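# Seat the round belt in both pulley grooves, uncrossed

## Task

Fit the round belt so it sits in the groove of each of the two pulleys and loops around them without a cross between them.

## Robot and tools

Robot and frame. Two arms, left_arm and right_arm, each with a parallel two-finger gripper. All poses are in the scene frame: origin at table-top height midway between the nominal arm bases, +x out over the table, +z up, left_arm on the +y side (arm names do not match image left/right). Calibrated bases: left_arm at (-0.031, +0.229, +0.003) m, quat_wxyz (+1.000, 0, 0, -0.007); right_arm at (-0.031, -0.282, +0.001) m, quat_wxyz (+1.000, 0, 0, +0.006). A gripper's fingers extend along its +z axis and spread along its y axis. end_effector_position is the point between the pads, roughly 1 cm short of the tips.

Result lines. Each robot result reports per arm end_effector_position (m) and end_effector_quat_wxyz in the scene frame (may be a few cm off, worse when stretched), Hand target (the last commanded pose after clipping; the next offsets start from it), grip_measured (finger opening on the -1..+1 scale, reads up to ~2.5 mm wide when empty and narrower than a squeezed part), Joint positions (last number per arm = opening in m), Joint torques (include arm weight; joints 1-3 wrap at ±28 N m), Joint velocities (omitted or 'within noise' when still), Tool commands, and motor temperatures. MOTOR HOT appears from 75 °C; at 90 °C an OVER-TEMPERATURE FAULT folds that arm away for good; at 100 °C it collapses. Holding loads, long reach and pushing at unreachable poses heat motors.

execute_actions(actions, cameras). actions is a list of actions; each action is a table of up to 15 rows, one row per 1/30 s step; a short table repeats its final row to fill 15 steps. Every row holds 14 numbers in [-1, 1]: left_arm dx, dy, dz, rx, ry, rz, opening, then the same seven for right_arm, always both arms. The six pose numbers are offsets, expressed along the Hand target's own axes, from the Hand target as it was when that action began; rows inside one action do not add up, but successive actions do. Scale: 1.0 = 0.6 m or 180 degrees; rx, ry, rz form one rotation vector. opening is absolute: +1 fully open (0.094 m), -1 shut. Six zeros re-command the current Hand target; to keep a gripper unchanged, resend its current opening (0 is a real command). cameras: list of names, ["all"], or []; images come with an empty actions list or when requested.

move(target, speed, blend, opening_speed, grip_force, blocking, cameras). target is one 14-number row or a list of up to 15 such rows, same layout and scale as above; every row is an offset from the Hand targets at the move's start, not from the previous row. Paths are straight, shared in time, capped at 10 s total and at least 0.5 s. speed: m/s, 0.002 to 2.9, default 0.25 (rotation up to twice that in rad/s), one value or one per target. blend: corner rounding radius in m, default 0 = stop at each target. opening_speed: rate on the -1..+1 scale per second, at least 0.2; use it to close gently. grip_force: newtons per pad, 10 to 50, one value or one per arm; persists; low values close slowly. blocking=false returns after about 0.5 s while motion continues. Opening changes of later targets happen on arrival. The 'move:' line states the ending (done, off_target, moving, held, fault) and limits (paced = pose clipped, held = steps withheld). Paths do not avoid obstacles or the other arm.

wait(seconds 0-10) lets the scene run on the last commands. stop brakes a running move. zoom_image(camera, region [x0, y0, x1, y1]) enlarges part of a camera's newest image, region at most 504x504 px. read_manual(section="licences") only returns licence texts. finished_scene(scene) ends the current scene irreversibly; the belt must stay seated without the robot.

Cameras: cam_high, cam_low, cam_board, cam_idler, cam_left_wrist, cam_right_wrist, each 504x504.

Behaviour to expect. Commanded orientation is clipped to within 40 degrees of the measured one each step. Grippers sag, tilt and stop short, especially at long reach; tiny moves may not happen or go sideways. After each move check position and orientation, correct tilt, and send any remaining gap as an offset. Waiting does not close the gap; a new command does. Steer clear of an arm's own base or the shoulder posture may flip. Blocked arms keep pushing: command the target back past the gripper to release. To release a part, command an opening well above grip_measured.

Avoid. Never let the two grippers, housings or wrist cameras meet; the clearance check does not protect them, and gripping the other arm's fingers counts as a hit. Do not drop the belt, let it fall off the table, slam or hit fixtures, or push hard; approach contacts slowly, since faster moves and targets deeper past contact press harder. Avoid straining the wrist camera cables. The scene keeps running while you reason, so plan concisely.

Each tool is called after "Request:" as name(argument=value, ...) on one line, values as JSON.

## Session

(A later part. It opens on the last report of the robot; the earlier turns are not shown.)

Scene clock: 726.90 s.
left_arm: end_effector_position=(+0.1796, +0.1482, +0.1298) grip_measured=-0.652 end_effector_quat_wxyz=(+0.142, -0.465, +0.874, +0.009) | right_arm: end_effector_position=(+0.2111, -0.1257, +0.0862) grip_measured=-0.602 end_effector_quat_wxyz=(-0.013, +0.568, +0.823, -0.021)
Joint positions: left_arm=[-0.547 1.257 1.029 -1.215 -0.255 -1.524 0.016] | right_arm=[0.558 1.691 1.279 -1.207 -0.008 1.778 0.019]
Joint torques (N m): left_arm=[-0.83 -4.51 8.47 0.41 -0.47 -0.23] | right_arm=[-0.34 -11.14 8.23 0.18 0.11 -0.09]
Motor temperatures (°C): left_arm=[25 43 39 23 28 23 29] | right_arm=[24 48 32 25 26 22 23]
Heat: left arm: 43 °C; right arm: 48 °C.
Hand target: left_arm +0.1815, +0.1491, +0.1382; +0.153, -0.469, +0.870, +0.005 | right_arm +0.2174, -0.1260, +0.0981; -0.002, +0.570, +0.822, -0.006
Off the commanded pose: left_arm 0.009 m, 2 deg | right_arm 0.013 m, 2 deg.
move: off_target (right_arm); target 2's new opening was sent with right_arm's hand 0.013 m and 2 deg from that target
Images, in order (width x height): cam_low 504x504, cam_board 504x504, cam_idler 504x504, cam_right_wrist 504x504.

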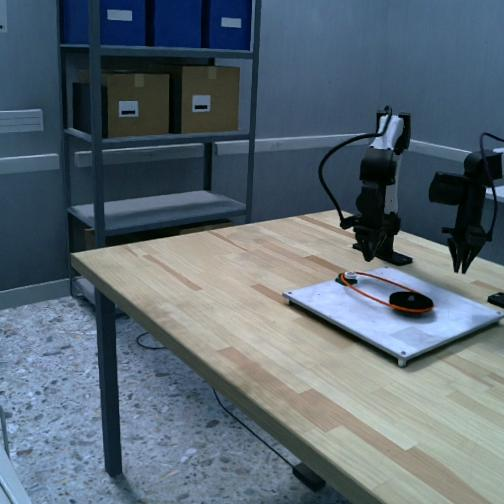

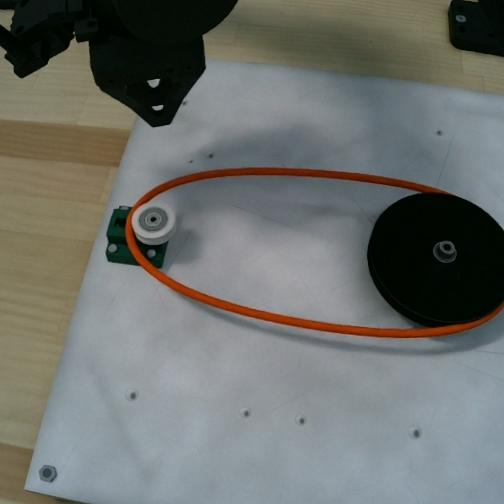

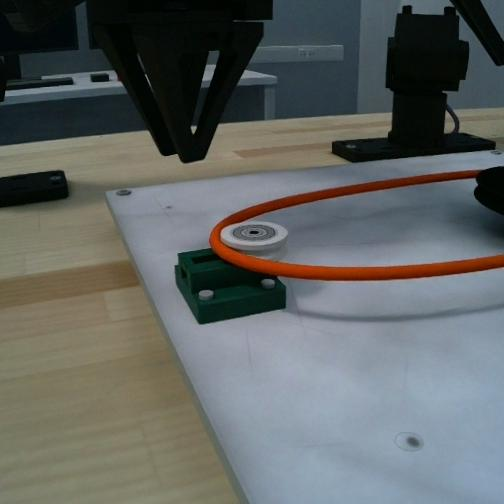

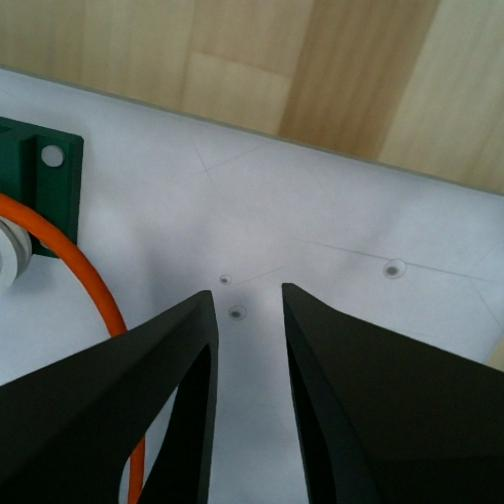

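Request:
move(target=[0,0,-0.08,0,0,0,-0.65,0.03,-0.07,-0.08,0,0,0,-0.6], speed=0.2, cameras=["cam_board","cam_low","cam_idler"])

Request:
zoom_image(camera="cam_low", region=[330, 250, 450, 330])

Request:
zoom_image(camera="cam_idler", region=[170, 200, 310, 300])

Request:
zoom_image(camera="cam_board", region=[344, 160, 504, 350])

Scene clock: 735.60 s.
left_arm: end_effector_position=(+0.1680, +0.1401, +0.1768) grip_measured=-0.652 end_effector_quat_wxyz=(+0.143, -0.465, +0.874, +0.007) | right_arm: end_effector_position=(+0.1700, -0.1249, +0.1378) grip_measured=-0.602 end_effector_quat_wxyz=(-0.009, +0.568, +0.823, -0.016)
Joint positions: left_arm=[-0.614 1.257 1.216 -1.415 -0.263 -1.592 0.016] | right_arm=[0.648 1.541 1.329 -1.395 -0.007 1.867 0.019]
Joint torques (N m): left_arm=[-0.7 -3.88 8.28 0.37 -0.48 -0.24] | right_arm=[0.68 -8.85 7.98 0.17 0.11 0.05]
Heat: left arm: 43 °C; right arm: 48 °C.
Hand target: left_arm +0.1690, +0.1418, +0.1840; +0.153, -0.469, +0.870, +0.005 | right_arm +0.1721, -0.1235, +0.1465; -0.002, +0.570, +0.822, -0.006
Off the commanded pose: left_arm 0.007 m, 1 deg | right_arm 0.009 m, 1 deg.
move: done
Images, in order (width x height): cam_low 504x504, cam_board 504x504, cam_idler 504x504.

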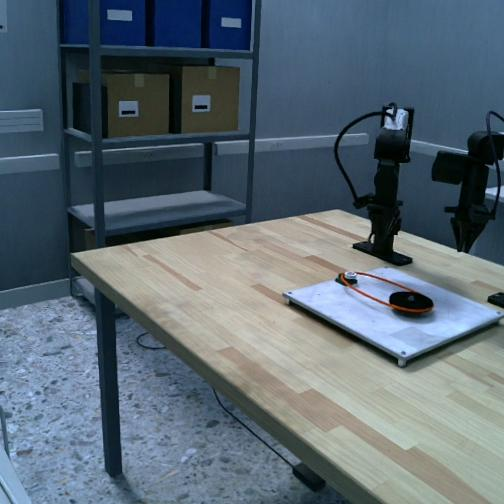

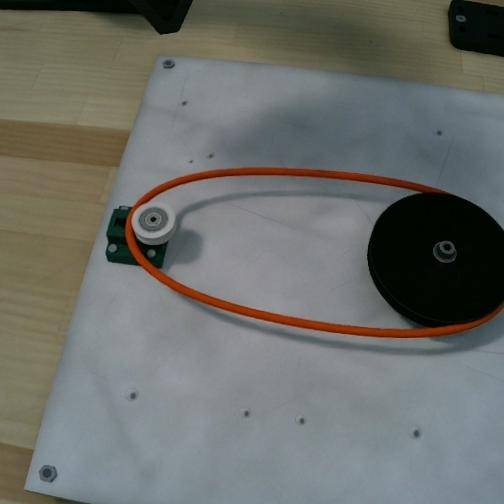

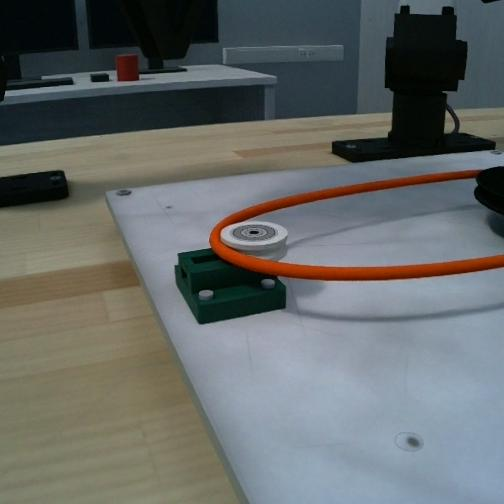

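Scaled by 4.200 from the camera's 504x504 image, which has a finer 720x720 frame.

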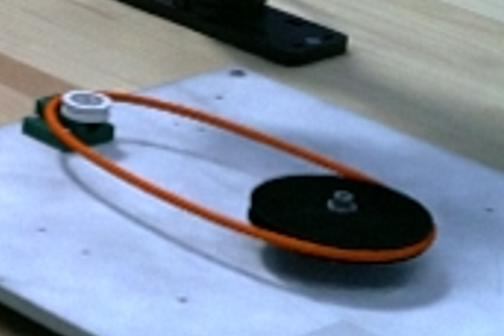

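Scaled by 3.600 from the camera's 504x504 image, which has a finer 720x720 frame.

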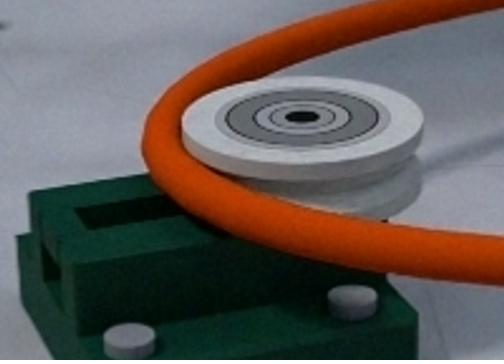

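Scaled by 2.653 from the camera's 504x504 image, which has a finer 720x720 frame.

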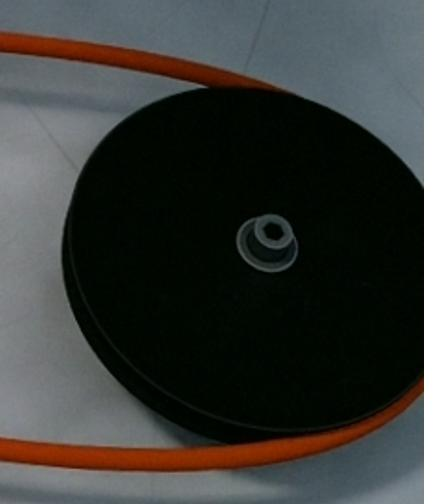

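Request:
move(target=[0,0,0,0,0,0,-0.65,-0.01,0.08,0.03,0,0,0,-0.6], speed=0.2, cameras=["cam_right_wrist"])

Request:
zoom_image(camera="cam_right_wrist", region=[0, 100, 250, 350])

Scene clock: 748.50 s.
left_arm: end_effector_position=(+0.1679, +0.1402, +0.1767) grip_measured=-0.652 end_effector_quat_wxyz=(+0.143, -0.465, +0.874, +0.007) | right_arm: end_effector_position=(+0.2092, -0.1155, +0.1221) grip_measured=-0.602 end_effector_quat_wxyz=(-0.012, +0.571, +0.821, -0.022)
Joint positions: left_arm=[-0.614 1.257 1.216 -1.416 -0.263 -1.593 0.016] | right_arm=[0.591 1.694 1.427 -1.353 -0.007 1.817 0.019]
Joint torques (N m): left_arm=[-0.69 -3.88 8.36 0.36 -0.47 -0.23] | right_arm=[-0.29 -8.98 8.31 0.42 0.12 -0.11]
Heat: left arm: 42 °C; right arm: 47 °C.
Hand target: left_arm +0.1690, +0.1418, +0.1840; +0.153, -0.469, +0.870, +0.005 | right_arm +0.2190, -0.1124, +0.1279; -0.002, +0.570, +0.822, -0.006
Off the commanded pose: left_arm 0.008 m, 1 deg | right_arm 0.012 m, 2 deg.
move: off_target (right_arm)
Images, in order (width x height): cam_right_wrist 504x504.

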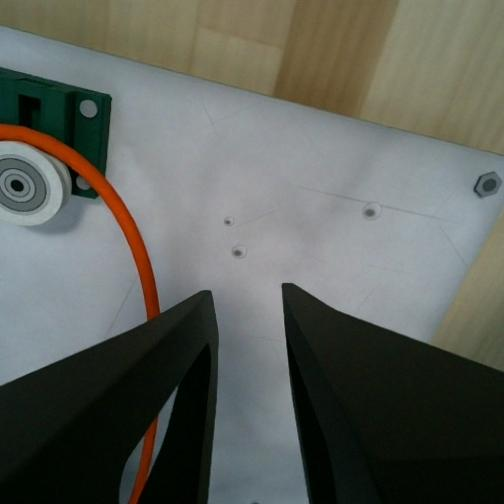

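Scaled by 2.016 from the camera's 504x504 image, which has a finer 720x720 frame.

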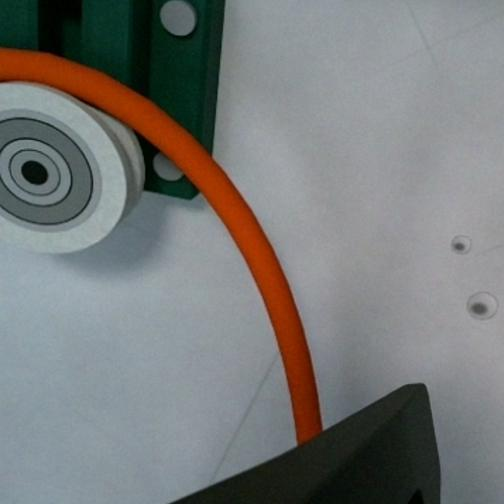

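Request:
zoom_image(camera="cam_right_wrist", region=[0, 110, 110, 240])

Request:
wait(seconds=0.1, cameras=["cam_idler","cam_board"])

Request:
zoom_image(camera="cam_idler", region=[200, 210, 290, 290])

Request:
zoom_image(camera="cam_board", region=[100, 180, 200, 280])

Scaled by 3.877 from the camera's 504x504 image, which has a finer 720x720 frame.

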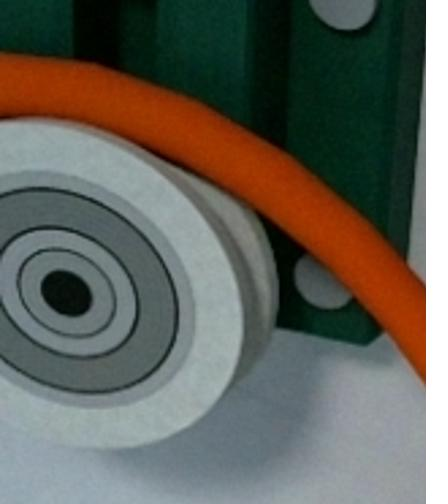

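Scene clock: 766.93 s.
left_arm: end_effector_position=(+0.1679, +0.1402, +0.1767) grip_measured=-0.652 end_effector_quat_wxyz=(+0.143, -0.465, +0.874, +0.007) | right_arm: end_effector_position=(+0.2092, -0.1155, +0.1221) grip_measured=-0.602 end_effector_quat_wxyz=(-0.012, +0.571, +0.821, -0.022)
Joint positions: left_arm=[-0.614 1.257 1.216 -1.416 -0.263 -1.593 0.016] | right_arm=[0.591 1.694 1.427 -1.353 -0.007 1.817 0.019]
Joint torques (N m): left_arm=[-0.7 -3.89 8.34 0.36 -0.49 -0.25] | right_arm=[-0.32 -9.2 8.28 0.37 0.13 -0.07]
Heat: left arm: 43 °C; right arm: 47 °C.
Hand target: left_arm +0.1690, +0.1418, +0.1840; +0.153, -0.469, +0.870, +0.005 | right_arm +0.2190, -0.1124, +0.1279; -0.002, +0.570, +0.822, -0.006
Tool commands: left_gripper/opening=-0.65 right_gripper/opening=-0.6
Off the commanded pose: left_arm 0.008 m, 1 deg | right_arm 0.012 m, 2 deg.
wait: 0.10 s; at rest from the start
Images, in order (width x height): cam_board 504x504, cam_idler 504x504.

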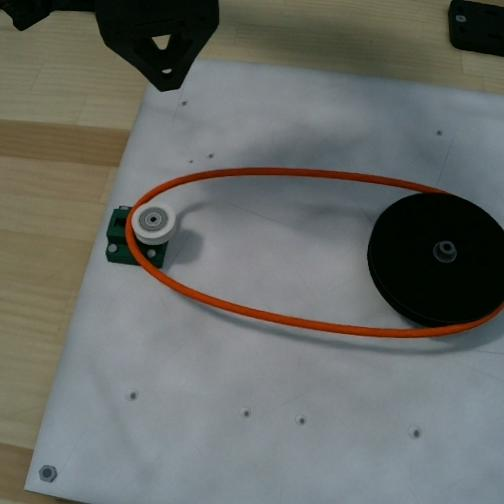

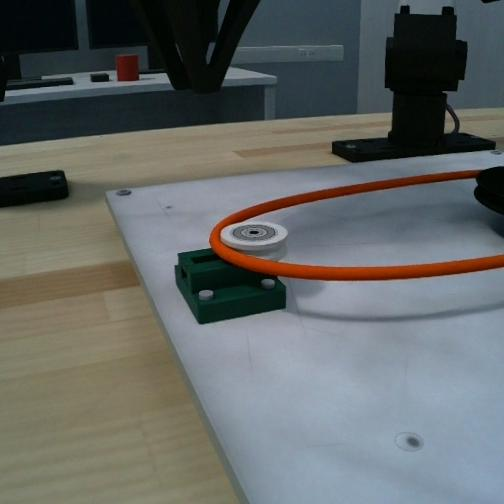

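Scaled by 5.600 from the camera's 504x504 image, which has a finer 720x720 frame.

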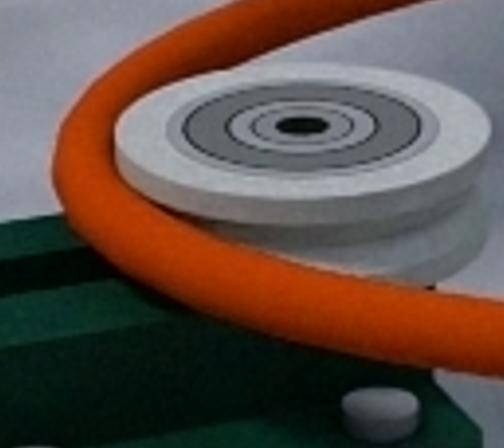

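Scaled by 5.040 from the camera's 504x504 image, which has a finer 720x720 frame.

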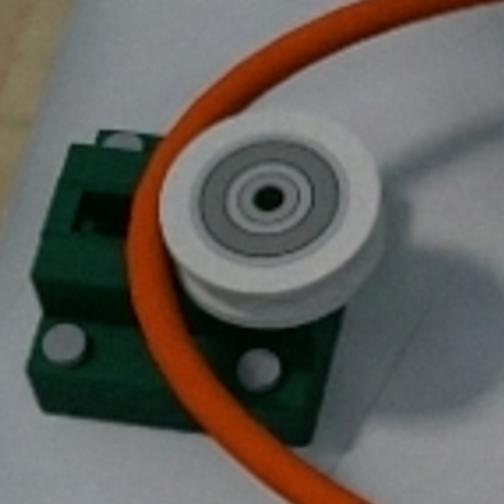

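Request:
finished_scene(scene=2)

The scene is finished: the task was done.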